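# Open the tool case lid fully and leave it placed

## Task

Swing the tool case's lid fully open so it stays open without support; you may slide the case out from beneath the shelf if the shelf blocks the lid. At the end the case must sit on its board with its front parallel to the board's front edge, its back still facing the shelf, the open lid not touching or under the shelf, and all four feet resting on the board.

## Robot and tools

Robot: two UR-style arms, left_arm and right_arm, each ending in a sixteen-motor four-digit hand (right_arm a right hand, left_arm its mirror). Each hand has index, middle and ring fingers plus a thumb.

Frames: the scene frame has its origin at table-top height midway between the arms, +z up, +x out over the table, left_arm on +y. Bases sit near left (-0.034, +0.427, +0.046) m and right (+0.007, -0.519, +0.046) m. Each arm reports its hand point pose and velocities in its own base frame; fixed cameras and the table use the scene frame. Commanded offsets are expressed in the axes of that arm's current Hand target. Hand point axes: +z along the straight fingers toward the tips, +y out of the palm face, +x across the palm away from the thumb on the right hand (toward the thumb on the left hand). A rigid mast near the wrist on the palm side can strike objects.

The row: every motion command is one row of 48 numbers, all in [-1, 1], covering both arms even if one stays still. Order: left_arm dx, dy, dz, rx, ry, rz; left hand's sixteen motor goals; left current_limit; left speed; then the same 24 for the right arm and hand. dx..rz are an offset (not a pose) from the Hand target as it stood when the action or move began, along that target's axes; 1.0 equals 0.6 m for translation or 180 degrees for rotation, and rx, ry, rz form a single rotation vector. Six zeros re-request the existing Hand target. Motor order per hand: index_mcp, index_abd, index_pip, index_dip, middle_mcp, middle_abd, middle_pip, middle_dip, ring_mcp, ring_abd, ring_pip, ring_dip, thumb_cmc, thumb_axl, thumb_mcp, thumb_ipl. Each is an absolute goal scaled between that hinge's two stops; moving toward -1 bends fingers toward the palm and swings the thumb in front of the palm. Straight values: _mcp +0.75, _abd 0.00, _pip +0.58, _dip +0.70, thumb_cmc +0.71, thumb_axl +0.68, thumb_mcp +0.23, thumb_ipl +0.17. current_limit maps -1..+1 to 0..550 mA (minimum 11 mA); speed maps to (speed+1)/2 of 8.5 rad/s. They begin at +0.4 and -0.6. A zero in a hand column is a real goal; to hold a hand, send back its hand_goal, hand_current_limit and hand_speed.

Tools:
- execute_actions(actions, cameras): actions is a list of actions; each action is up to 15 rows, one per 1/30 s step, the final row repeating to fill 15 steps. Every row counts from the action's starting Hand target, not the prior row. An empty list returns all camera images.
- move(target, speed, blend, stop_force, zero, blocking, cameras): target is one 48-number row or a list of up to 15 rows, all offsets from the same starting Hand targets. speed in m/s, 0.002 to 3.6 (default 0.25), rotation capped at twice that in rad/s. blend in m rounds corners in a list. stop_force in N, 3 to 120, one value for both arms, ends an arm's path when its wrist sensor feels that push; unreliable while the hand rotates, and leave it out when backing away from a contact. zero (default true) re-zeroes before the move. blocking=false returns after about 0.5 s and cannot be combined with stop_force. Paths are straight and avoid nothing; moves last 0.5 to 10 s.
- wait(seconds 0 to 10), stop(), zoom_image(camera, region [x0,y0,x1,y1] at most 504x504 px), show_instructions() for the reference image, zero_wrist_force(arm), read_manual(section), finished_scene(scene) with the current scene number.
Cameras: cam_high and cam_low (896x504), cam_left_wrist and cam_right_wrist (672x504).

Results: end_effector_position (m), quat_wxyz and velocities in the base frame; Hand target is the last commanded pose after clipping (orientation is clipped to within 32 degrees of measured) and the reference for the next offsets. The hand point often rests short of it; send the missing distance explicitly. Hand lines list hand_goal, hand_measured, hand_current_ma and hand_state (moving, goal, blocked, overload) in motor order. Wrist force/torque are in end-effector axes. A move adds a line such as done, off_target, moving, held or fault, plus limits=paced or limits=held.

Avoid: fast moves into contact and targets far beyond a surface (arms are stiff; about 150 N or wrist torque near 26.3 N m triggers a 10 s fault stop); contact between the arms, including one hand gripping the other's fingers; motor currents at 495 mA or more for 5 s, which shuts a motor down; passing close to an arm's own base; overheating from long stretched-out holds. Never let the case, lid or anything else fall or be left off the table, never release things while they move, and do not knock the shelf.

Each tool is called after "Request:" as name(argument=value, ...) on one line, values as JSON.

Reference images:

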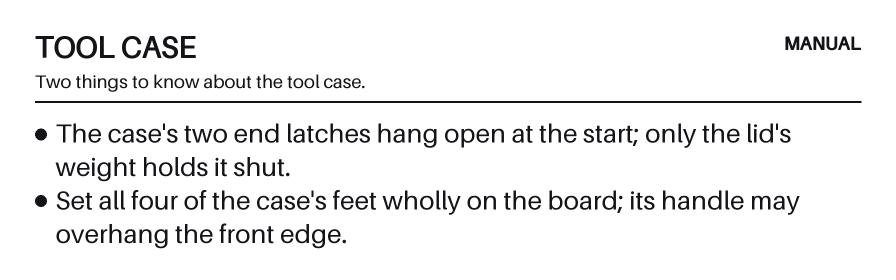

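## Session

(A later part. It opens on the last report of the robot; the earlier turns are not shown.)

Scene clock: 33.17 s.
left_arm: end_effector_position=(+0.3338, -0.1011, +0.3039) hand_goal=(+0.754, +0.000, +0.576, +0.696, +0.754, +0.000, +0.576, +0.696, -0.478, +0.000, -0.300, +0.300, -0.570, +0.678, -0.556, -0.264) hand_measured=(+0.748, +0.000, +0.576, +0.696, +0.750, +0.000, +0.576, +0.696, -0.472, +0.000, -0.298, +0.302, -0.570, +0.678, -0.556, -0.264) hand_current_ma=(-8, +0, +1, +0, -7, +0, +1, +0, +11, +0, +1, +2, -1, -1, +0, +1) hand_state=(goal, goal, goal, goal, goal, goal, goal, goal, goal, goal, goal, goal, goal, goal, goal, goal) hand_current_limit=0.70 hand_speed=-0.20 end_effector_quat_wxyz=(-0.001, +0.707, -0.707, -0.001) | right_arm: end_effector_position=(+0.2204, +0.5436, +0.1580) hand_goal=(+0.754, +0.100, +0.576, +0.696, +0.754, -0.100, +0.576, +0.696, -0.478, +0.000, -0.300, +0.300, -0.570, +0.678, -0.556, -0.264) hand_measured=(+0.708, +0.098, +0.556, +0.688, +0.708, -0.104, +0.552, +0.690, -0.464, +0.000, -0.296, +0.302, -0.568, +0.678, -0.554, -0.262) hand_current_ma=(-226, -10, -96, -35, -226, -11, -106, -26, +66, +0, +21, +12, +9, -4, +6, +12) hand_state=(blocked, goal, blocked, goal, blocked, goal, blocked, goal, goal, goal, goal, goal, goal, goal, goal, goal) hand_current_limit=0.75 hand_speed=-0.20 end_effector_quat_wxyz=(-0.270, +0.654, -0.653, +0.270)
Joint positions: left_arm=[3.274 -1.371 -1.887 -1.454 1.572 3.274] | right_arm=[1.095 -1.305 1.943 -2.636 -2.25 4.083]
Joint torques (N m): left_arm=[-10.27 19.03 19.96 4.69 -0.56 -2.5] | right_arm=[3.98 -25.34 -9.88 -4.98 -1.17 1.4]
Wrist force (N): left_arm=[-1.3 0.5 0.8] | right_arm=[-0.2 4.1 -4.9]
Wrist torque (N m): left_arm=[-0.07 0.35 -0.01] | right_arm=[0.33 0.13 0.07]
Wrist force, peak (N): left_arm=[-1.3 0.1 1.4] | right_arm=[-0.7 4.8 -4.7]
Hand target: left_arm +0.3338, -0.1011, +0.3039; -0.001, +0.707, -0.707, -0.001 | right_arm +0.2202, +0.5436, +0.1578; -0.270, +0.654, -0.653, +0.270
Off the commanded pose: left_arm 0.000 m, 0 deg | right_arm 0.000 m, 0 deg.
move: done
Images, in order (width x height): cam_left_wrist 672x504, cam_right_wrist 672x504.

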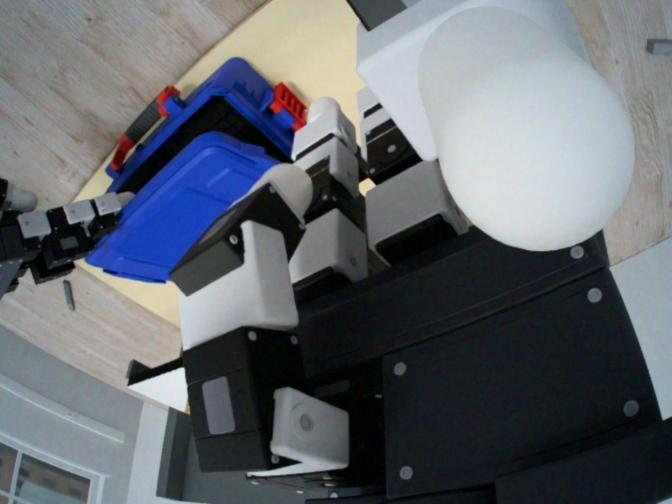

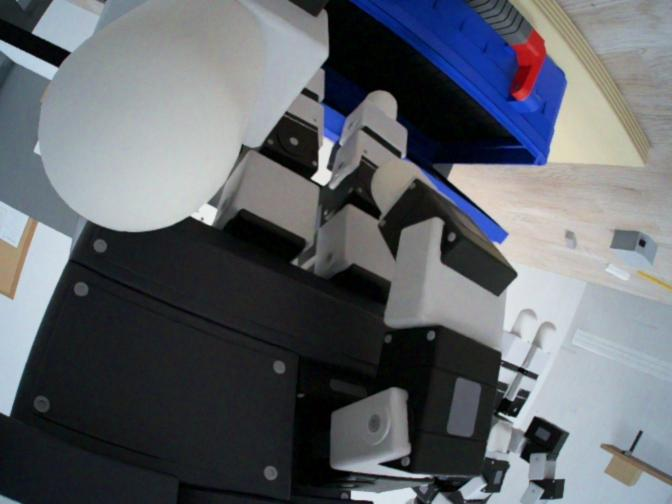

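Request:
move(target=[[0,0,0,0,0,0, 0.754,0,0.576,0.696,0.754,0,0.576,0.696,-0.479,0,-0.3,0.3,-0.571,0.678,-0.557,-0.264,0.7,-0.2, 0,-0.0683,-0.0024,0,0,0, 0.754,0.1,0.576,0.696,0.754,-0.1,0.576,0.696,-0.479,0,-0.3,0.3,-0.571,0.678,-0.557,-0.264,0.75,-0.2],[0,0,0,0,0,0, 0.754,0,0.576,0.696,0.754,0,0.576,0.696,-0.479,0,-0.3,0.3,-0.571,0.678,-0.557,-0.264,0.7,-0.2, 0,-0.1332,0.0035,0,0,0, 0.754,0.1,0.576,0.696,0.754,-0.1,0.576,0.696,-0.479,0,-0.3,0.3,-0.571,0.678,-0.557,-0.264,0.75,-0.2]], speed=0.04, blend=0.01, cameras=["cam_left_wrist","cam_right_wrist","cam_high"])

Request:
zoom_image(camera="cam_left_wrist", region=[20, 20, 340, 300])

Request:
zoom_image(camera="cam_high", region=[280, 130, 600, 430])

Scene clock: 36.00 s.
left_arm: end_effector_position=(+0.3338, -0.1011, +0.3039) hand_goal=(+0.754, +0.000, +0.576, +0.696, +0.754, +0.000, +0.576, +0.696, -0.478, +0.000, -0.300, +0.300, -0.570, +0.678, -0.556, -0.264) hand_measured=(+0.748, +0.000, +0.576, +0.696, +0.750, +0.000, +0.576, +0.696, -0.472, +0.000, -0.298, +0.302, -0.570, +0.678, -0.556, -0.264) hand_current_ma=(-8, +0, +1, +0, -7, +0, +1, +0, +11, +0, +1, +2, -1, -1, +0, +1) hand_state=(goal, goal, goal, goal, goal, goal, goal, goal, goal, goal, goal, goal, goal, goal, goal, goal) hand_current_limit=0.70 hand_speed=-0.20 end_effector_quat_wxyz=(-0.001, +0.707, -0.707, -0.001) | right_arm: end_effector_position=(+0.2784, +0.5436, +0.2129) hand_goal=(+0.754, +0.100, +0.576, +0.696, +0.754, -0.100, +0.576, +0.696, -0.478, +0.000, -0.300, +0.300, -0.570, +0.678, -0.556, -0.264) hand_measured=(+0.758, +0.102, +0.586, +0.690, +0.752, -0.100, +0.578, +0.694, -0.464, +0.000, -0.296, +0.302, -0.568, +0.678, -0.554, -0.262) hand_current_ma=(+16, +5, +43, -26, -6, -1, +7, -12, +66, +0, +21, +12, +9, -4, +6, +12) hand_state=(goal, goal, goal, goal, goal, goal, goal, goal, goal, goal, goal, goal, goal, goal, goal, goal) hand_current_limit=0.75 hand_speed=-0.20 end_effector_quat_wxyz=(-0.270, +0.654, -0.653, +0.270)
Joint positions: left_arm=[3.274 -1.371 -1.887 -1.454 1.572 3.274] | right_arm=[0.999 -1.33 1.828 -2.562 -2.207 3.975]
Joint torques (N m): left_arm=[-10.61 19.01 19.28 4.65 -0.47 -2.32] | right_arm=[4.32 -34.6 -9.17 -3.27 -1.85 1.5]
Wrist force (N): left_arm=[-0.9 0.2 1.0] | right_arm=[-1.7 0.1 -8.1]
Wrist torque (N m): left_arm=[-0.12 0.30 0.03] | right_arm=[0.85 -0.07 -0.05]
Wrist force, peak (N): left_arm=[-1.4 0.3 1.1] | right_arm=[-1.7 0.4 -11.1]
Hand target: left_arm +0.3338, -0.1011, +0.3039; -0.001, +0.707, -0.707, -0.001 | right_arm +0.2783, +0.5436, +0.2128; -0.270, +0.654, -0.653, +0.270
Off the commanded pose: left_arm 0.000 m, 0 deg | right_arm 0.000 m, 0 deg.
move: done
Images, in order (width x height): cam_high 896x504, cam_left_wrist 672x504, cam_right_wrist 672x504.

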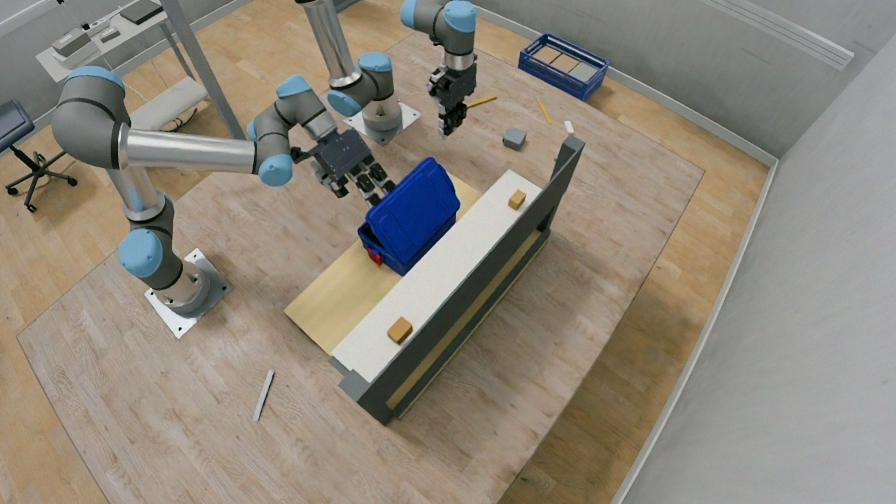

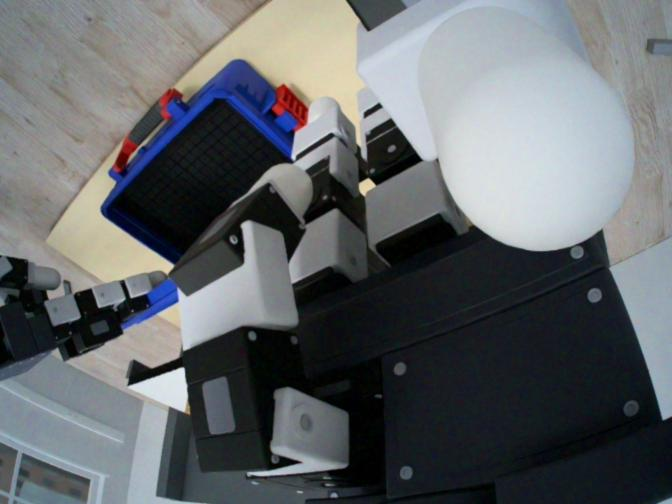

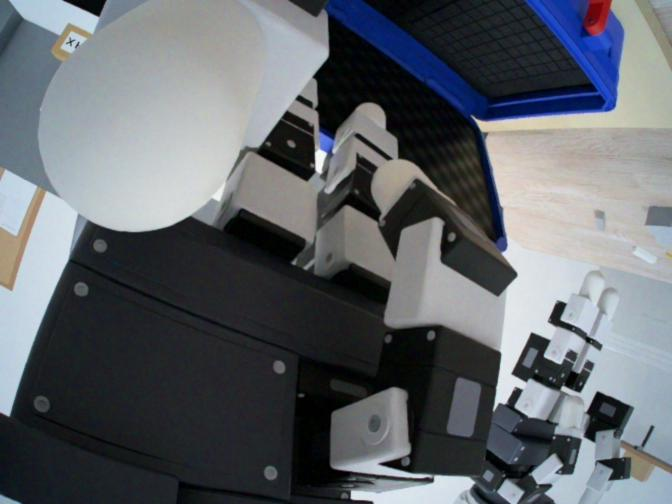

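Scaled by 1.575 from the camera's 672x504 image, which has a finer 960x720 frame.

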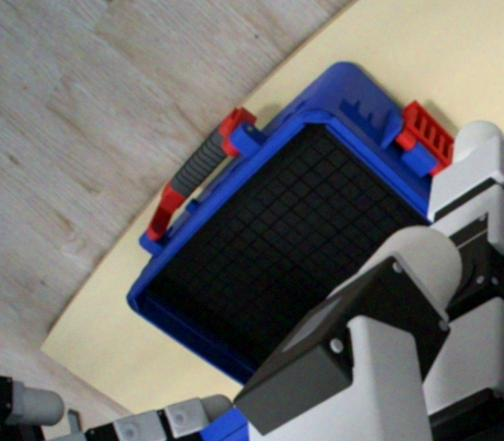

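Scaled by 1.575.

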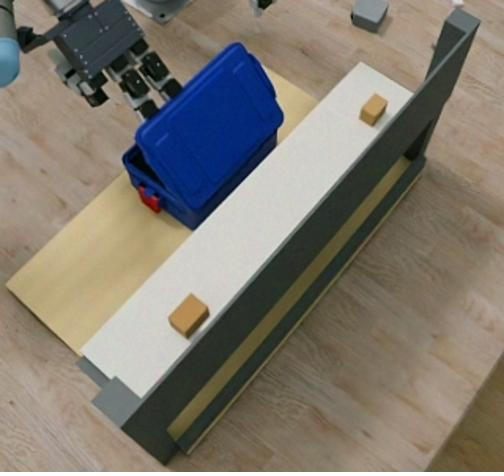

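Request:
move(target=[[0,0,0,0,0,0, 0.754,0,0.576,0.696,0.754,0,0.576,0.696,-0.479,0,-0.3,0.3,-0.571,0.678,-0.557,-0.264,0.7,-0.2, 0,-0.0039,-0.0197,0,0,0, 0.754,0.1,0.576,0.696,0.754,-0.1,0.576,0.696,-0.479,0,-0.3,0.3,-0.571,0.678,-0.557,-0.264,0.75,-0.2],[0,0,0,0,0,0, 0.754,0,0.576,0.696,0.754,0,0.576,0.696,-0.479,0,-0.3,0.3,-0.571,0.678,-0.557,-0.264,0.7,-0.2, 0,-0.0407,-0.0086,0,0,0, 0.754,0.1,0.576,0.696,0.754,-0.1,0.576,0.696,-0.479,0,-0.3,0.3,-0.571,0.678,-0.557,-0.264,0.75,-0.2]], speed=0.04, blend=0.004, cameras=["cam_left_wrist","cam_high"])

Request:
zoom_image(camera="cam_high", region=[280, 130, 600, 430])

Scene clock: 40.93 s.
left_arm: end_effector_position=(+0.3338, -0.1011, +0.3039) hand_goal=(+0.754, +0.000, +0.576, +0.696, +0.754, +0.000, +0.576, +0.696, -0.478, +0.000, -0.300, +0.300, -0.570, +0.678, -0.556, -0.264) hand_measured=(+0.748, +0.000, +0.576, +0.696, +0.750, +0.000, +0.576, +0.696, -0.472, +0.000, -0.298, +0.302, -0.570, +0.678, -0.556, -0.264) hand_current_ma=(-8, +0, +1, +0, -7, +0, +1, +0, +11, +0, +1, +2, -1, -1, +0, +1) hand_state=(goal, goal, goal, goal, goal, goal, goal, goal, goal, goal, goal, goal, goal, goal, goal, goal) hand_current_limit=0.70 hand_speed=-0.20 end_effector_quat_wxyz=(-0.001, +0.707, -0.707, -0.001) | right_arm: end_effector_position=(+0.2921, +0.5436, +0.2337) hand_goal=(+0.754, +0.100, +0.576, +0.696, +0.754, -0.100, +0.576, +0.696, -0.478, +0.000, -0.300, +0.300, -0.570, +0.678, -0.556, -0.264) hand_measured=(+0.742, +0.102, +0.572, +0.692, +0.744, -0.100, +0.574, +0.694, -0.464, +0.000, -0.296, +0.302, -0.568, +0.678, -0.554, -0.262) hand_current_ma=(-60, +5, -15, -20, -45, -1, -8, -12, +66, +0, +21, +12, +9, -4, +6, +12) hand_state=(goal, goal, goal, goal, goal, goal, goal, goal, goal, goal, goal, goal, goal, goal, goal, goal) hand_current_limit=0.75 hand_speed=-0.20 end_effector_quat_wxyz=(-0.270, +0.654, -0.653, +0.270) end_effector_velocity=(-0.003, +0.000, -0.001) end_effector_angular_velocity=(+0.000, +0.002, +0.000)
Joint positions: left_arm=[3.274 -1.371 -1.887 -1.454 1.572 3.274] | right_arm=[0.978 -1.34 1.784 -2.523 -2.197 3.952]
Joint velocities: left_arm=[within noise] | right_arm=[0.004 -0.001 0.005 0 0 0.005]
Joint torques (N m): left_arm=[-9.83 18.7 19.53 4.73 -0.22 -2.37] | right_arm=[7.84 -35.09 -12.72 -2.63 -1.73 2.02]
Wrist force (N): left_arm=[-0.9 0.3 0.6] | right_arm=[-0.7 1.0 -1.0]
Wrist torque (N m): left_arm=[-0.09 0.29 0.02] | right_arm=[0.17 0.12 0.06]
Wrist force, peak (N): left_arm=[-1.2 0.2 1.2] | right_arm=[-1.7 -0.2 -8.3]
Hand target: left_arm +0.3338, -0.1011, +0.3039; -0.001, +0.707, -0.707, -0.001 | right_arm +0.2919, +0.5436, +0.2337; -0.270, +0.654, -0.653, +0.270
Off the commanded pose: left_arm 0.000 m, 0 deg | right_arm 0.000 m, 0 deg.
move: done
Images, in order (width x height): cam_high 896x504, cam_left_wrist 672x504.

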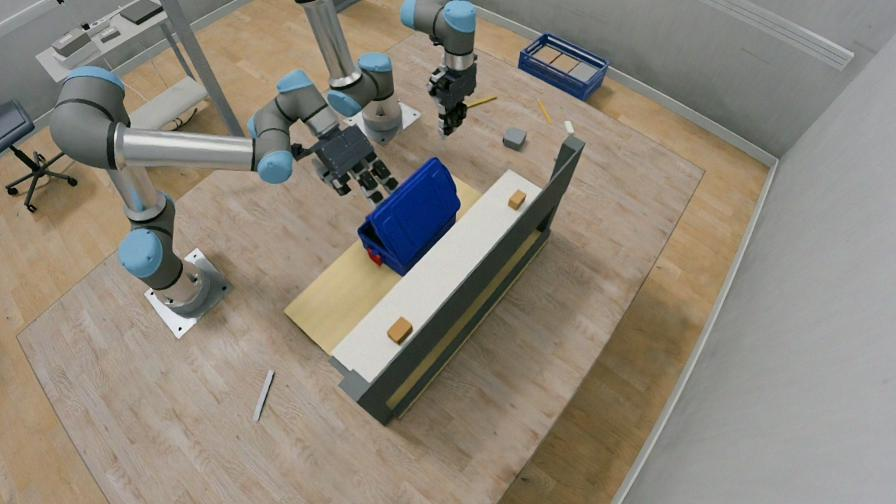

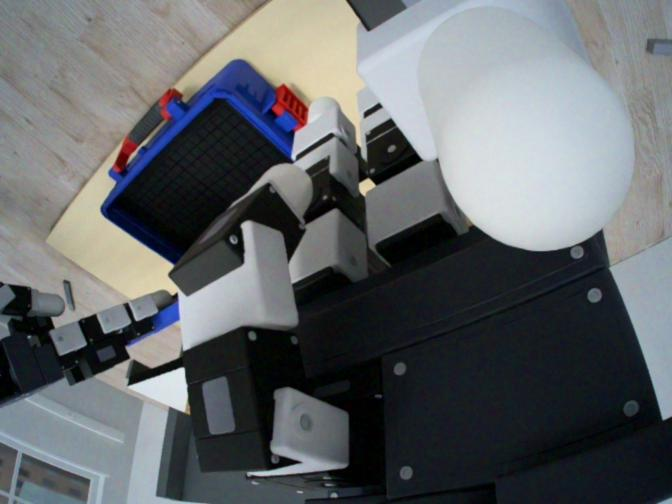

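Scaled by 1.575.

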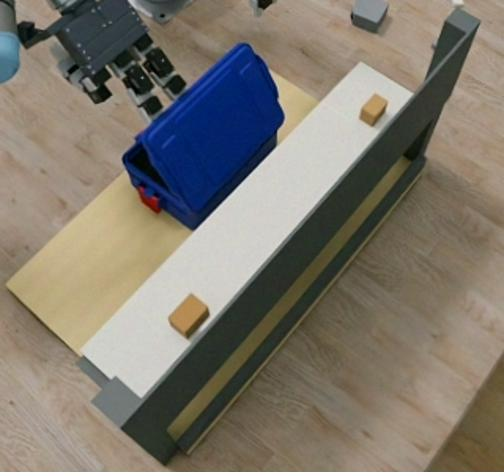

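Request:
move(target=[[0,0,0,0,0,0, 0.754,0,0.576,0.696,0.754,0,0.576,0.696,-0.479,0,-0.3,0.3,-0.571,0.678,-0.557,-0.264,0.7,-0.2, 0,-0.0473,0.0126,0,0,0, 0.754,0.1,0.576,0.696,0.754,-0.1,0.576,0.696,-0.479,0,-0.3,0.3,-0.571,0.678,-0.557,-0.264,0.75,-0.2],[0,0,0,0,0,0, 0.754,0,0.576,0.696,0.754,0,0.576,0.696,-0.479,0,-0.3,0.3,-0.571,0.678,-0.557,-0.264,0.7,-0.2, 0,-0.0915,0.0332,0,0,0, 0.754,0.1,0.576,0.696,0.754,-0.1,0.576,0.696,-0.479,0,-0.3,0.3,-0.571,0.678,-0.557,-0.264,0.75,-0.2]], speed=0.04, blend=0.004, cameras=["cam_left_wrist","cam_high","cam_right_wrist"])

Request:
zoom_image(camera="cam_high", region=[280, 130, 600, 430])

Scene clock: 43.23 s.
left_arm: end_effector_position=(+0.3338, -0.1011, +0.3039) hand_goal=(+0.754, +0.000, +0.576, +0.696, +0.754, +0.000, +0.576, +0.696, -0.478, +0.000, -0.300, +0.300, -0.570, +0.678, -0.556, -0.264) hand_measured=(+0.748, +0.000, +0.576, +0.696, +0.750, +0.000, +0.576, +0.696, -0.472, +0.000, -0.298, +0.302, -0.570, +0.678, -0.556, -0.264) hand_current_ma=(-8, +0, +1, +0, -7, +0, +1, +0, +11, +0, +1, +2, -1, -1, +0, +1) hand_state=(goal, goal, goal, goal, goal, goal, goal, goal, goal, goal, goal, goal, goal, goal, goal, goal) hand_current_limit=0.70 hand_speed=-0.20 end_effector_quat_wxyz=(-0.001, +0.707, -0.707, -0.001) | right_arm: end_effector_position=(+0.3450, +0.5436, +0.2583) hand_goal=(+0.754, +0.100, +0.576, +0.696, +0.754, -0.100, +0.576, +0.696, -0.478, +0.000, -0.300, +0.300, -0.570, +0.678, -0.556, -0.264) hand_measured=(+0.740, +0.102, +0.572, +0.692, +0.744, -0.100, +0.574, +0.694, -0.464, +0.000, -0.296, +0.302, -0.568, +0.678, -0.554, -0.262) hand_current_ma=(-64, +5, -18, -14, -46, -1, -8, -12, +66, +0, +21, +12, +9, -4, +6, +12) hand_state=(goal, goal, goal, goal, goal, goal, goal, goal, goal, goal, goal, goal, goal, goal, goal, goal) hand_current_limit=0.75 hand_speed=-0.20 end_effector_quat_wxyz=(-0.270, +0.654, -0.653, +0.270)
Joint positions: left_arm=[3.274 -1.371 -1.887 -1.454 1.572 3.274] | right_arm=[0.9 -1.309 1.687 -2.503 -2.157 3.87]
Joint torques (N m): left_arm=[-9.9 19.15 19.4 4.74 -0.05 -2.29] | right_arm=[7.65 -45.15 -14.66 -2.36 -1.93 1.62]
Wrist force (N): left_arm=[-1.0 0.3 0.8] | right_arm=[-0.8 0.7 -0.5]
Wrist torque (N m): left_arm=[-0.09 0.32 0.02] | right_arm=[0.12 0.10 0.06]
Wrist force, peak (N): left_arm=[-1.2 0.6 0.9] | right_arm=[-0.7 2.0 -0.4]
Hand target: left_arm +0.3338, -0.1011, +0.3039; -0.001, +0.707, -0.707, -0.001 | right_arm +0.3449, +0.5436, +0.2583; -0.270, +0.654, -0.653, +0.270
Off the commanded pose: left_arm 0.000 m, 0 deg | right_arm 0.000 m, 0 deg.
move: done
Images, in order (width x height): cam_high 896x504, cam_left_wrist 672x504, cam_right_wrist 672x504.

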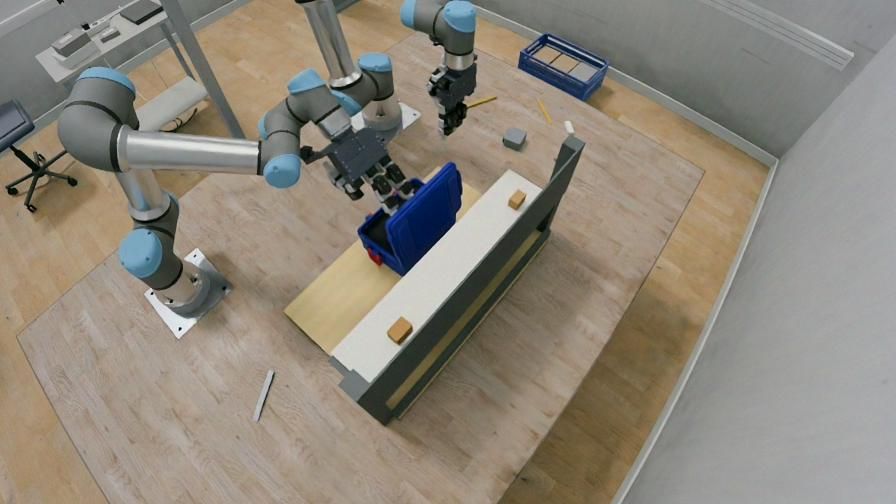

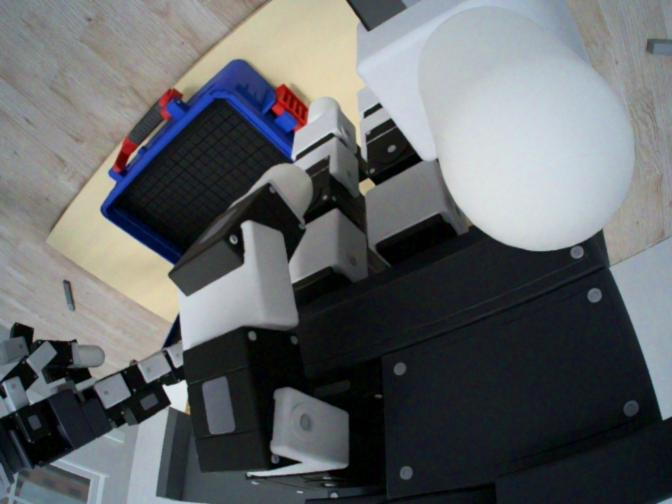

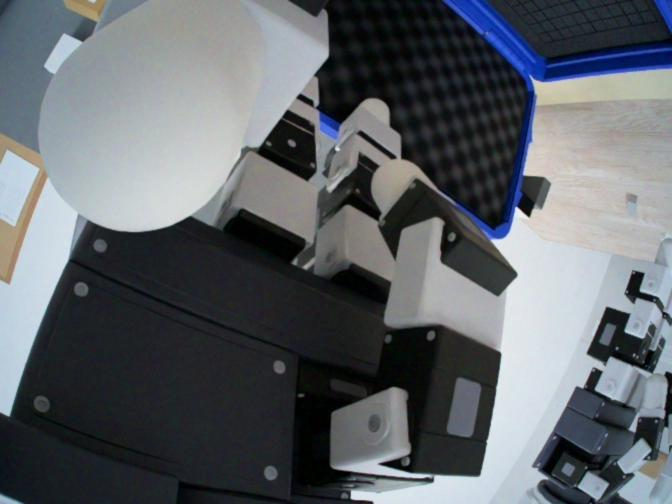

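Scaled by 1.575.

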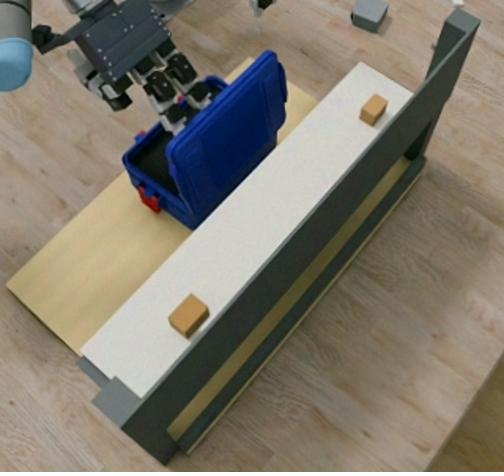

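Request:
move(target=[[0,0,0,0,0,0, 0.754,0,0.576,0.696,0.754,0,0.576,0.696,-0.479,0,-0.3,0.3,-0.571,0.678,-0.557,-0.264,0.7,-0.2, 0,-0.0285,0.0189,0,0,0, 0.754,0.1,0.576,0.696,0.754,-0.1,0.576,0.696,-0.479,0,-0.3,0.3,-0.571,0.678,-0.557,-0.264,0.75,-0.2],[0,0,0,0,0,0, 0.754,0,0.576,0.696,0.754,0,0.576,0.696,-0.479,0,-0.3,0.3,-0.571,0.678,-0.557,-0.264,0.7,-0.2, 0,-0.058,0.0445,0,0,0, 0.754,0.1,0.576,0.696,0.754,-0.1,0.576,0.696,-0.479,0,-0.3,0.3,-0.571,0.678,-0.557,-0.264,0.75,-0.2]], speed=0.025, blend=0.004, stop_force=4, cameras=["cam_left_wrist","cam_high","cam_right_wrist"])

Request:
zoom_image(camera="cam_high", region=[280, 130, 600, 430])

Scene clock: 46.60 s.
left_arm: end_effector_position=(+0.3338, -0.1011, +0.3039) hand_goal=(+0.754, +0.000, +0.576, +0.696, +0.754, +0.000, +0.576, +0.696, -0.478, +0.000, -0.300, +0.300, -0.570, +0.678, -0.556, -0.264) hand_measured=(+0.748, +0.000, +0.576, +0.696, +0.750, +0.000, +0.576, +0.696, -0.472, +0.000, -0.298, +0.302, -0.570, +0.678, -0.556, -0.264) hand_current_ma=(-8, +0, +1, +0, -7, +0, +1, +0, +11, +0, +1, +2, -1, -1, +0, +1) hand_state=(goal, goal, goal, goal, goal, goal, goal, goal, goal, goal, goal, goal, goal, goal, goal, goal) hand_current_limit=0.70 hand_speed=-0.20 end_effector_quat_wxyz=(-0.001, +0.707, -0.707, -0.001) | right_arm: end_effector_position=(+0.3884, +0.5437, +0.2640) hand_goal=(+0.754, +0.100, +0.576, +0.696, +0.754, -0.100, +0.576, +0.696, -0.478, +0.000, -0.300, +0.300, -0.570, +0.678, -0.556, -0.264) hand_measured=(+0.740, +0.102, +0.572, +0.694, +0.744, -0.100, +0.574, +0.694, -0.464, +0.000, -0.296, +0.302, -0.568, +0.678, -0.554, -0.262) hand_current_ma=(-64, +5, -18, -13, -46, -1, -8, -12, +66, +0, +21, +12, +9, -4, +6, +12) hand_state=(goal, goal, goal, goal, goal, goal, goal, goal, goal, goal, goal, goal, goal, goal, goal, goal) hand_current_limit=0.75 hand_speed=-0.20 end_effector_quat_wxyz=(-0.270, +0.654, -0.653, +0.270)
Joint positions: left_arm=[3.274 -1.371 -1.887 -1.454 1.572 3.274] | right_arm=[0.842 -1.263 1.618 -2.511 -2.126 3.812]
Joint torques (N m): left_arm=[-9.8 19.28 19.67 4.74 0.08 -2.31] | right_arm=[7.85 -46.96 -13.03 -1.32 -1.94 1.53]
Wrist force (N): left_arm=[-0.9 0.4 0.9] | right_arm=[-0.7 1.0 -0.4]
Wrist torque (N m): left_arm=[-0.08 0.31 0.01] | right_arm=[0.18 0.08 0.05]
Wrist force, peak (N): left_arm=[-1.1 0.3 1.2] | right_arm=[-1.0 1.1 -0.8]
Hand target: left_arm +0.3338, -0.1011, +0.3039; -0.001, +0.707, -0.707, -0.001 | right_arm +0.3884, +0.5436, +0.2640; -0.270, +0.654, -0.653, +0.270
Off the commanded pose: left_arm 0.000 m, 0 deg | right_arm 0.000 m, 0 deg.
move: done
Images, in order (width x height): cam_high 896x504, cam_left_wrist 672x504, cam_right_wrist 672x504.

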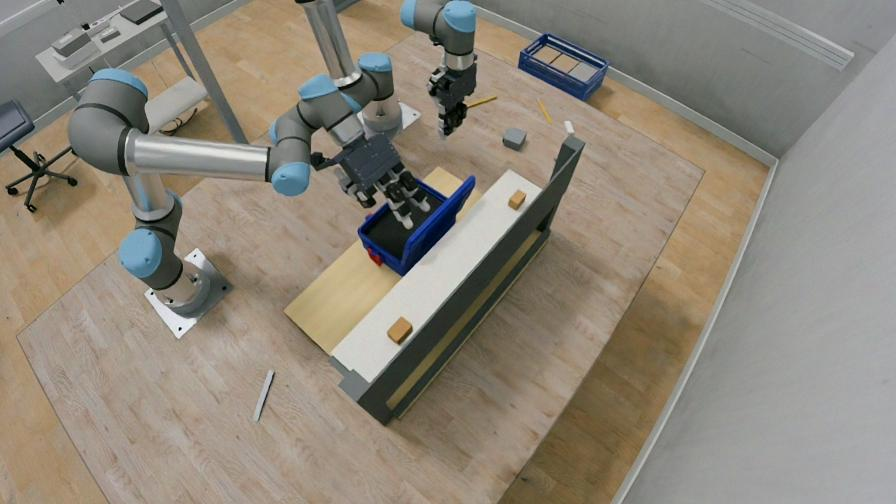

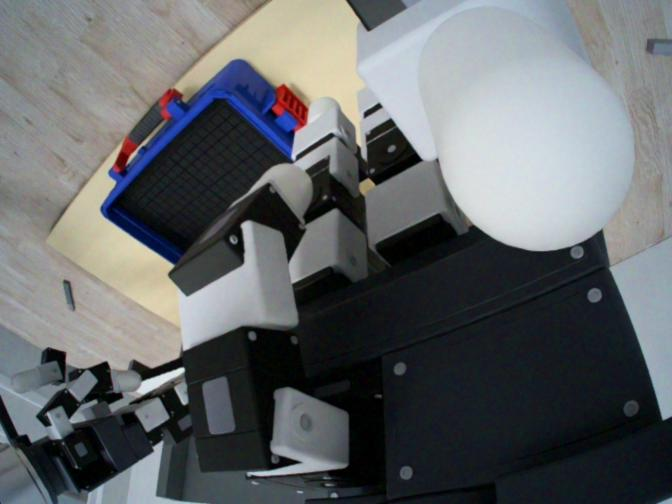

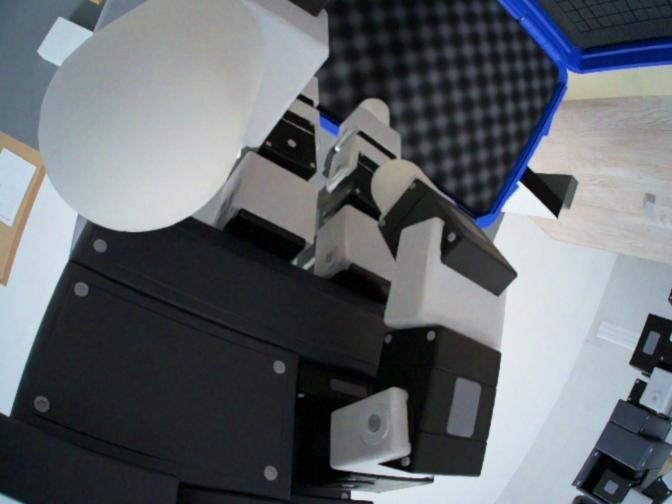

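Scaled by 1.575.

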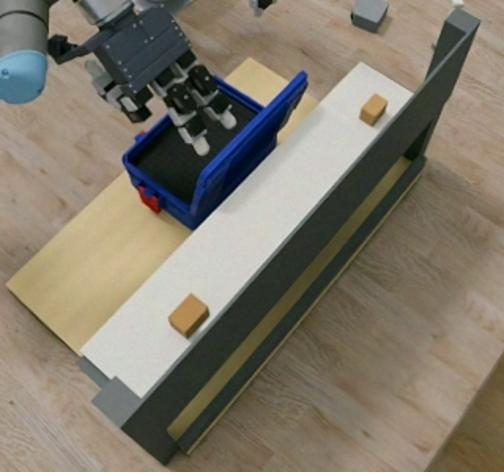

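Request:
move(target=[-0.1167,-0.0248,0.2783,0.2459,0.0545,0.1317, 0.754,0,0.576,0.696,0.754,0,0.576,0.696,-0.479,0,-0.3,0.3,-0.571,0.678,-0.557,-0.264,0.7,-0.2, 0,0,0,0,0,0, 0.754,0.1,0.576,0.696,0.754,-0.1,0.576,0.696,-0.479,0,-0.3,0.3,-0.571,0.678,-0.557,-0.264,0.75,-0.2], speed=0.3, cameras=["cam_left_wrist"])

Request:
zoom_image(camera="cam_left_wrist", region=[0, 0, 380, 300])

Scene clock: 50.10 s.
left_arm: end_effector_position=(+0.3488, -0.0308, +0.1370) hand_goal=(+0.754, +0.000, +0.576, +0.696, +0.754, +0.000, +0.576, +0.696, -0.478, +0.000, -0.300, +0.300, -0.570, +0.678, -0.556, -0.264) hand_measured=(+0.748, +0.000, +0.576, +0.696, +0.748, +0.000, +0.576, +0.696, -0.472, +0.000, -0.298, +0.302, -0.570, +0.678, -0.556, -0.264) hand_current_ma=(-10, +0, +1, +0, -8, +0, +1, +0, +11, +0, +1, +2, -1, -1, +0, +1) hand_state=(goal, goal, goal, goal, goal, goal, goal, goal, goal, goal, goal, goal, goal, goal, goal, goal) hand_current_limit=0.70 hand_speed=-0.20 end_effector_quat_wxyz=(+0.206, -0.496, +0.780, -0.322) | right_arm: end_effector_position=(+0.3884, +0.5436, +0.2640) hand_goal=(+0.754, +0.100, +0.576, +0.696, +0.754, -0.100, +0.576, +0.696, -0.478, +0.000, -0.300, +0.300, -0.570, +0.678, -0.556, -0.264) hand_measured=(+0.740, +0.102, +0.572, +0.694, +0.744, -0.100, +0.574, +0.694, -0.464, +0.000, -0.296, +0.302, -0.568, +0.678, -0.554, -0.262) hand_current_ma=(-64, +5, -18, -13, -46, -1, -8, -12, +66, +0, +21, +12, +9, -4, +6, +12) hand_state=(goal, goal, goal, goal, goal, goal, goal, goal, goal, goal, goal, goal, goal, goal, goal, goal) hand_current_limit=0.75 hand_speed=-0.20 end_effector_quat_wxyz=(-0.270, +0.654, -0.653, +0.270)
Joint positions: left_arm=[3.785 -1.152 -2.628 -0.492 0.899 4.066] | right_arm=[0.842 -1.263 1.618 -2.511 -2.126 3.812]
Joint torques (N m): left_arm=[6.38 9.87 12.27 3.61 -2.31 1.28] | right_arm=[7.66 -46.72 -12.92 -1.34 -1.87 1.56]
Wrist force (N): left_arm=[-1.6 2.1 0.7] | right_arm=[-0.9 0.9 -0.6]
Wrist torque (N m): left_arm=[-0.04 0.41 -0.07] | right_arm=[0.19 0.11 0.03]
Wrist force, peak (N): left_arm=[-1.9 3.4 0.9] | right_arm=[-1.0 0.9 -0.5]
Hand target: left_arm +0.3488, -0.0308, +0.1370; +0.206, -0.496, +0.780, -0.322 | right_arm +0.3884, +0.5436, +0.2640; -0.270, +0.654, -0.653, +0.270
Off the commanded pose: left_arm 0.000 m, 0 deg | right_arm 0.000 m, 0 deg.
move: done
Images, in order (width x height): cam_left_wrist 672x504.

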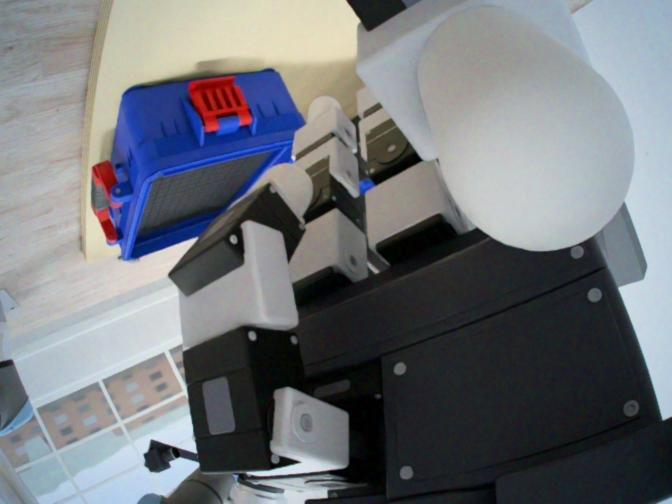

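Scaled by 1.326 from the camera's 672x504 image, which has a finer 960x720 frame.

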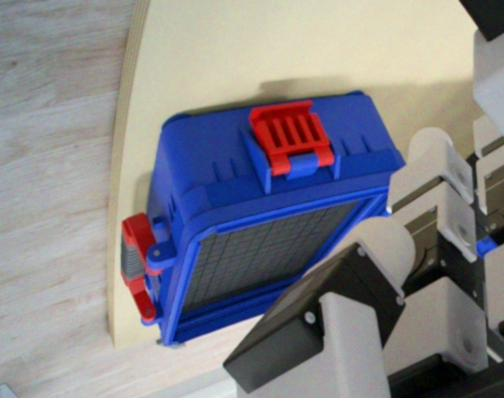

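Request:
move(target=[[0,-0.1885,-0.1885,0,0.04,0.04, 0.754,0,0.576,0.696,0.754,0,0.576,0.696,-0.479,0,-0.3,0.3,-0.571,0.678,-0.557,-0.264,0.7,-0.2, 0,0,0,0,0,0, 0.754,0.1,0.576,0.696,0.754,-0.1,0.576,0.696,-0.479,0,-0.3,0.3,-0.571,0.678,-0.557,-0.264,0.75,-0.2],[-0.1818,-0.5198,0.1428,0,0.1375,0.1375, 0.754,0,0.576,0.696,0.754,0,0.576,0.696,-0.479,0,-0.3,0.3,-0.571,0.678,-0.557,-0.264,0.7,-0.2, 0,0,0,0,0,0, 0.754,0.1,0.576,0.696,0.754,-0.1,0.576,0.696,-0.479,0,-0.3,0.3,-0.571,0.678,-0.557,-0.264,0.75,-0.2]], speed=0.3, blend=0.03, cameras=["cam_left_wrist","cam_high"])

Request:
zoom_image(camera="cam_left_wrist", region=[0, 0, 380, 300])

Scene clock: 54.23 s.
left_arm: end_effector_position=(+0.6474, -0.0519, +0.2956) hand_goal=(+0.754, +0.000, +0.576, +0.696, +0.754, +0.000, +0.576, +0.696, -0.478, +0.000, -0.300, +0.300, -0.570, +0.678, -0.556, -0.264) hand_measured=(+0.746, +0.000, +0.576, +0.696, +0.748, +0.000, +0.576, +0.696, -0.474, +0.000, -0.298, +0.302, -0.570, +0.678, -0.556, -0.264) hand_current_ma=(-13, +0, +0, +0, -11, +0, +0, +0, +7, +0, +1, +2, +0, +0, +1, +1) hand_state=(goal, goal, goal, goal, goal, goal, goal, goal, goal, goal, goal, goal, goal, goal, goal, goal) hand_current_limit=0.70 hand_speed=-0.20 end_effector_quat_wxyz=(+0.099, -0.240, +0.892, -0.369) | right_arm: end_effector_position=(+0.3884, +0.5436, +0.2640) hand_goal=(+0.754, +0.100, +0.576, +0.696, +0.754, -0.100, +0.576, +0.696, -0.478, +0.000, -0.300, +0.300, -0.570, +0.678, -0.556, -0.264) hand_measured=(+0.740, +0.102, +0.572, +0.694, +0.744, -0.100, +0.574, +0.694, -0.464, +0.000, -0.296, +0.302, -0.568, +0.678, -0.554, -0.262) hand_current_ma=(-64, +5, -18, -13, -46, -1, -8, -12, +66, +0, +21, +12, +9, -4, +6, +12) hand_state=(goal, goal, goal, goal, goal, goal, goal, goal, goal, goal, goal, goal, goal, goal, goal, goal) hand_current_limit=0.75 hand_speed=-0.20 end_effector_quat_wxyz=(-0.270, +0.654, -0.653, +0.270)
Joint positions: left_arm=[3.436 -1.86 -1.471 -1.159 0.813 4.392] | right_arm=[0.842 -1.263 1.618 -2.511 -2.126 3.812]
Joint torques (N m): left_arm=[1.75 35.85 27.36 2.99 -1.34 -0.04] | right_arm=[7.62 -46.73 -13.32 -1.32 -1.7 1.57]
Wrist force (N): left_arm=[5.1 3.7 -2.6] | right_arm=[-0.7 0.8 -0.6]
Wrist torque (N m): left_arm=[0.26 0.10 0.41] | right_arm=[0.17 0.08 0.05]
Wrist force, peak (N): left_arm=[83.8 43.3 -63.1] | right_arm=[-1.0 0.9 -0.7]
Hand target: left_arm +0.6474, -0.0519, +0.2956; +0.099, -0.240, +0.892, -0.369 (not the last commanded pose) | right_arm +0.3884, +0.5436, +0.2640; -0.270, +0.654, -0.653, +0.270
Off the commanded pose: left_arm 0.003 m, 0 deg | right_arm 0.000 m, 0 deg.
FORCE FAULT: contact force on the left arm reached its limit, and that arm stopped. The contact can be on any part of that arm, not only on its tool. That arm's remaining commands of this call were not run. That arm is still stopped at the end of this call. That arm stays stopped for about 10 more seconds. Until then a move that you send moves the other arm only, and its call returns only when the move has ended. Once the stop has ended, the next robot result says so. If the stop ends while you think or write, that arm runs what you send next, counted from a new Hand target: where the arm stands when the stop ends. While its stop runs, that arm, its gripper or tool too, takes no new command. Until it ends, the stop uses up actions while you think or wait. An arm that is not stopped still takes commands.
move: fault (left_arm)
Images, in order (width x height): cam_high 896x504, cam_left_wrist 672x504.

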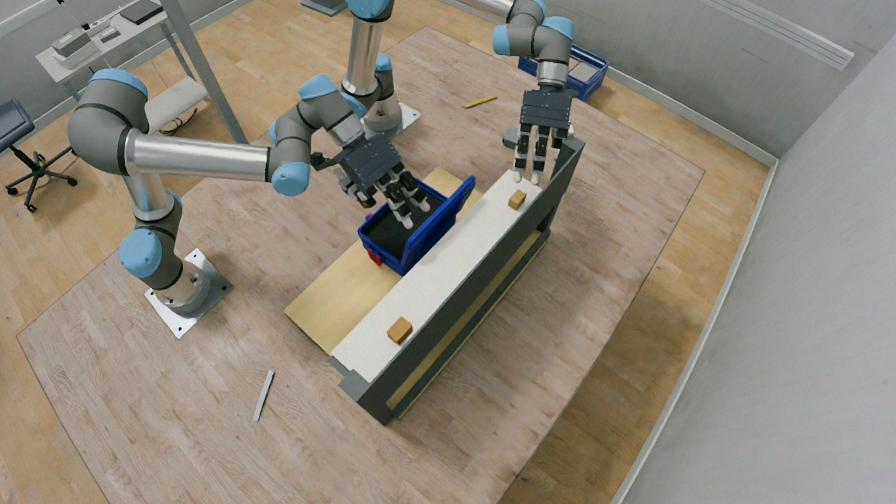

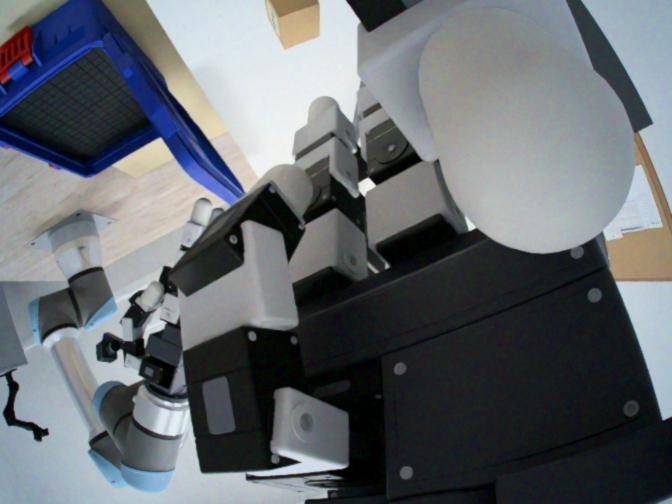

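Scaled by 1.326 from the camera's 672x504 image, which has a finer 960x720 frame.

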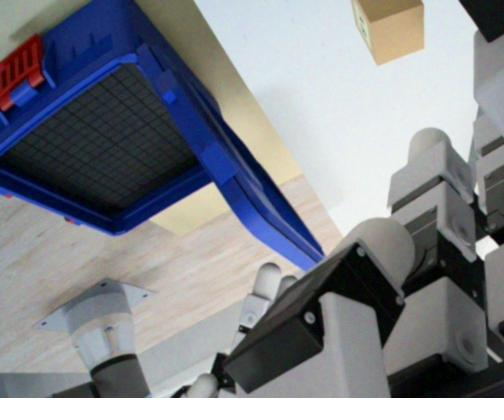

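Request:
move(target=[0,0,0,0,0,0, 0.754,0,0.576,0.696,0.754,0,0.576,0.696,-0.479,0,-0.3,0.3,-0.571,0.678,-0.557,-0.264,0.7,-0.2, 0,0.1414,-0.2121,0,0,0, 0.754,0.1,0.576,0.696,0.754,-0.1,0.576,0.696,-0.479,0,-0.3,0.3,-0.571,0.678,-0.557,-0.264,0.75,-0.2], speed=0.1, cameras=["cam_left_wrist","cam_high","cam_right_wrist"])

Request:
zoom_image(camera="cam_high", region=[330, 130, 600, 330])

Scene clock: 58.70 s.
left_arm: end_effector_position=(+0.6474, -0.0519, +0.2956) hand_goal=(+0.754, +0.000, +0.576, +0.696, +0.754, +0.000, +0.576, +0.696, -0.478, +0.000, -0.300, +0.300, -0.570, +0.678, -0.556, -0.264) hand_measured=(+0.746, +0.000, +0.576, +0.696, +0.748, +0.000, +0.576, +0.696, -0.474, +0.000, -0.298, +0.302, -0.570, +0.678, -0.556, -0.264) hand_current_ma=(-13, +0, +0, +0, -11, +0, +0, +0, +7, +0, +1, +2, +0, +0, +1, +1) hand_state=(goal, goal, goal, goal, goal, goal, goal, goal, goal, goal, goal, goal, goal, goal, goal, goal) hand_current_limit=0.70 hand_speed=-0.20 end_effector_quat_wxyz=(+0.099, -0.240, +0.892, -0.369) | right_arm: end_effector_position=(+0.2384, +0.5436, +0.2942) hand_goal=(+0.754, +0.100, +0.576, +0.696, +0.754, -0.100, +0.576, +0.696, -0.478, +0.000, -0.300, +0.300, -0.570, +0.678, -0.556, -0.264) hand_measured=(+0.740, +0.102, +0.572, +0.694, +0.744, -0.100, +0.574, +0.694, -0.464, +0.000, -0.296, +0.302, -0.568, +0.678, -0.554, -0.262) hand_current_ma=(-64, +5, -18, -13, -46, -1, -8, -12, +66, +0, +21, +12, +9, -4, +6, +12) hand_state=(goal, goal, goal, goal, goal, goal, goal, goal, goal, goal, goal, goal, goal, goal, goal, goal) hand_current_limit=0.75 hand_speed=-0.20 end_effector_quat_wxyz=(-0.270, +0.654, -0.653, +0.270)
Joint positions: left_arm=[3.436 -1.86 -1.471 -1.159 0.813 4.392] | right_arm=[1.064 -1.439 1.725 -2.307 -2.237 4.048]
Joint torques (N m): left_arm=[1.59 35.51 27.61 3 -1.27 0.04] | right_arm=[-9.16 -23.73 -30.3 -4.23 0.74 -1.42]
Wrist force (N): left_arm=[4.2 3.3 -2.8] | right_arm=[-0.6 0.7 -0.3]
Wrist torque (N m): left_arm=[0.21 0.20 0.35] | right_arm=[0.16 0.07 0.02]
Wrist force, peak (N): left_arm=[5.2 4.3 -2.5] | right_arm=[-0.6 1.3 -1.1]
Hand target: left_arm +0.6474, -0.0519, +0.2956; +0.099, -0.240, +0.892, -0.369 | right_arm +0.2384, +0.5436, +0.2942; -0.270, +0.654, -0.653, +0.270
Off the commanded pose: right_arm 0.000 m, 0 deg.
FORCE FAULT, CONTINUED: the left arm was still stopped when this call began, by the force fault that an earlier result reported. Since the last result the stop counts as 5 of the actions that you can send in this scene. That arm ran no command of this call. That arm is still stopped at the end of this call. That arm stays stopped for about 5 more seconds. If the stop ends while you think or write, that arm runs what you send next, counted from a new Hand target: where the arm stands when the stop ends. While its stop runs, that arm, its gripper or tool too, takes no new command.
move: done (right_arm), not run (left_arm; its earlier fault stop)
Images, in order (width x height): cam_high 896x504, cam_left_wrist 672x504, cam_right_wrist 672x504.

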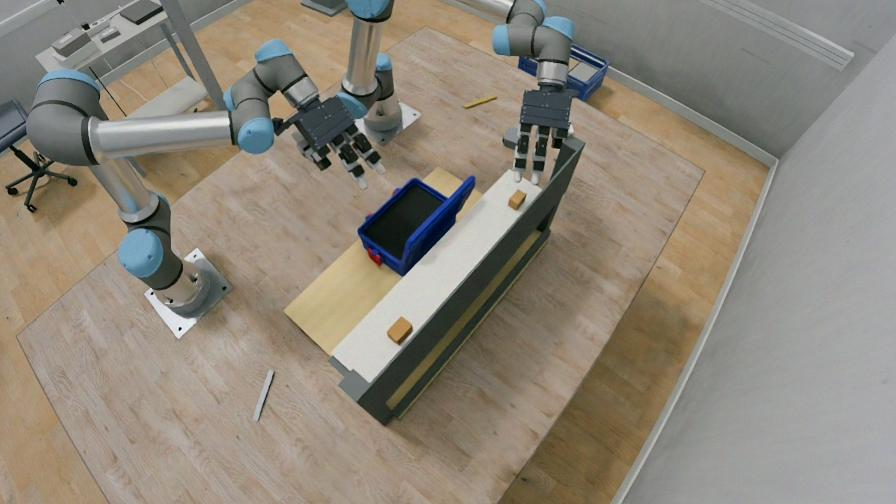

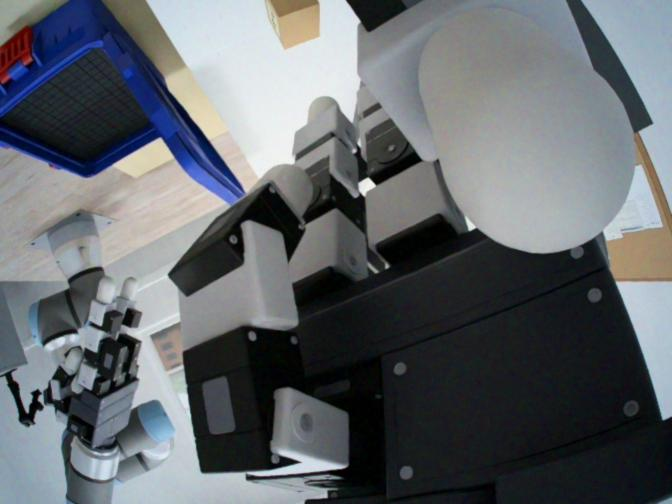

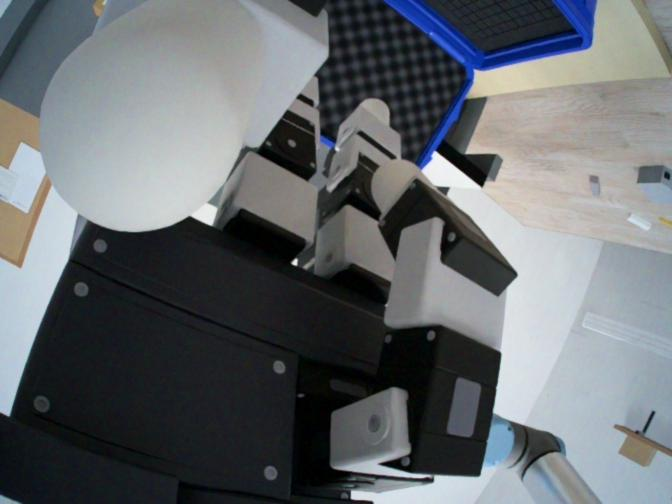

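Scaled by 1.867.

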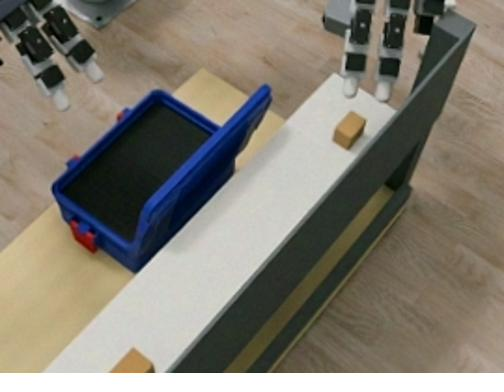

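Request:
move(target=[0,0,0,0,0,0, 0.754,0,0.576,0.696,0.754,0,0.576,0.696,-0.479,0,-0.3,0.3,-0.571,0.678,-0.557,-0.264,0.7,-0.2, -0.1057,0.0266,0.1482,-0.25,0,0, 0.754,0,0.576,0.696,0.754,0,0.576,0.696,-0.479,0,-0.3,0.3,-0.571,0.678,-0.557,-0.264,0.7,-0.2], speed=0.2, cameras=["cam_left_wrist","cam_right_wrist"])

Request:
zoom_image(camera="cam_left_wrist", region=[0, 0, 300, 240])

Scene clock: 62.30 s.
left_arm: end_effector_position=(+0.6474, -0.0519, +0.2956) hand_goal=(+0.754, +0.000, +0.576, +0.696, +0.754, +0.000, +0.576, +0.696, -0.478, +0.000, -0.300, +0.300, -0.570, +0.678, -0.556, -0.264) hand_measured=(+0.746, +0.000, +0.576, +0.696, +0.748, +0.000, +0.576, +0.696, -0.474, +0.000, -0.298, +0.302, -0.570, +0.678, -0.556, -0.264) hand_current_ma=(-13, +0, +0, +0, -11, +0, +0, +0, +7, +0, +1, +2, +0, +0, +1, +1) hand_state=(goal, goal, goal, goal, goal, goal, goal, goal, goal, goal, goal, goal, goal, goal, goal, goal) hand_current_limit=0.70 hand_speed=-0.20 end_effector_quat_wxyz=(+0.099, -0.240, +0.892, -0.369) | right_arm: end_effector_position=(+0.2900, +0.6070, +0.2200) hand_goal=(+0.754, +0.000, +0.576, +0.696, +0.754, +0.000, +0.576, +0.696, -0.478, +0.000, -0.300, +0.300, -0.570, +0.678, -0.556, -0.264) hand_measured=(+0.750, +0.004, +0.574, +0.694, +0.750, -0.002, +0.574, +0.694, -0.464, +0.000, -0.296, +0.302, -0.568, +0.678, -0.554, -0.262) hand_current_ma=(-21, +13, -12, -11, -22, -10, -8, -10, +66, +0, +21, +12, +9, -4, +6, +12) hand_state=(goal, goal, goal, goal, goal, goal, goal, goal, goal, goal, goal, goal, goal, goal, goal, goal) hand_current_limit=0.70 hand_speed=-0.20 end_effector_quat_wxyz=(+0.001, +0.707, -0.707, +0.000)
Joint positions: left_arm=[3.436 -1.86 -1.471 -1.159 0.813 4.392] | right_arm=[0.807 -1.082 1.308 -1.796 -1.57 3.948]
Joint torques (N m): left_arm=[1.61 35.69 27.68 2.92 -1.38 -0.03] | right_arm=[7.43 -46.55 -16.98 -2.79 0.85 1.51]
Wrist force (N): left_arm=[4.2 3.4 -2.2] | right_arm=[-0.5 0.3 0.0]
Wrist torque (N m): left_arm=[0.18 0.21 0.34] | right_arm=[0.17 0.09 0.02]
Wrist force, peak (N): left_arm=[4.6 3.0 -3.3] | right_arm=[-0.4 0.9 -1.0]
Hand target: left_arm +0.6474, -0.0519, +0.2956; +0.099, -0.240, +0.892, -0.369 | right_arm +0.2899, +0.6070, +0.2199; +0.001, +0.707, -0.707, +0.000
Off the commanded pose: right_arm 0.000 m, 0 deg.
FORCE FAULT, CONTINUED: the left arm was still stopped when this call began, by the force fault that an earlier result reported. Since the last result the stop counts as 2 of the actions that you can send in this scene. That arm ran no command of this call. That arm is still stopped at the end of this call. That arm stays stopped for about 2 more seconds. If the stop ends while you think or write, that arm runs what you send next, counted from a new Hand target: where the arm stands when the stop ends. While its stop runs, that arm, its gripper or tool too, takes no new command.
move: done (right_arm), not run (left_arm; its earlier fault stop)
Images, in order (width x height): cam_left_wrist 672x504, cam_right_wrist 672x504.

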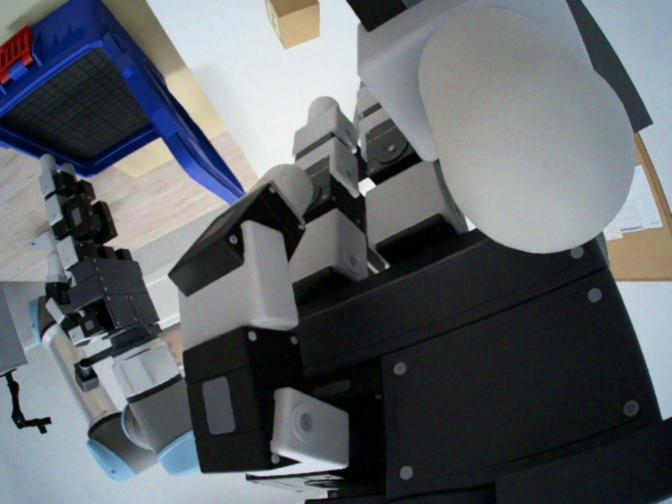

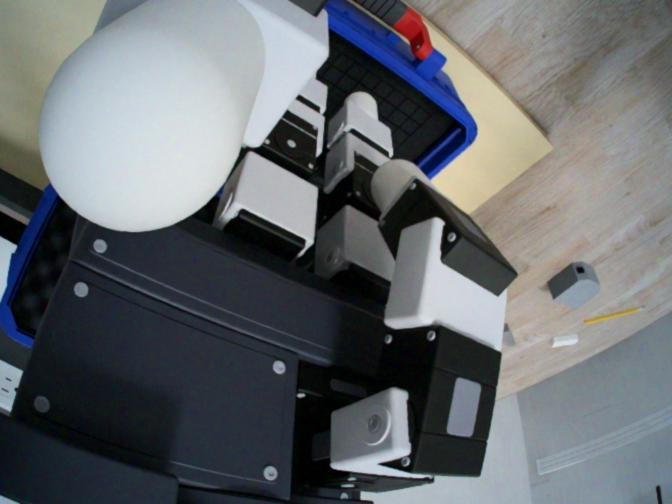

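Scaled by 1.680 from the camera's 672x504 image, which has a finer 960x720 frame.

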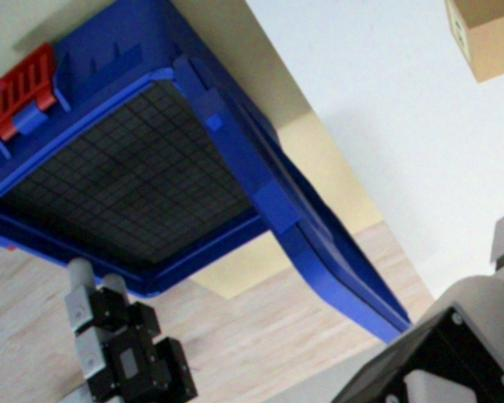

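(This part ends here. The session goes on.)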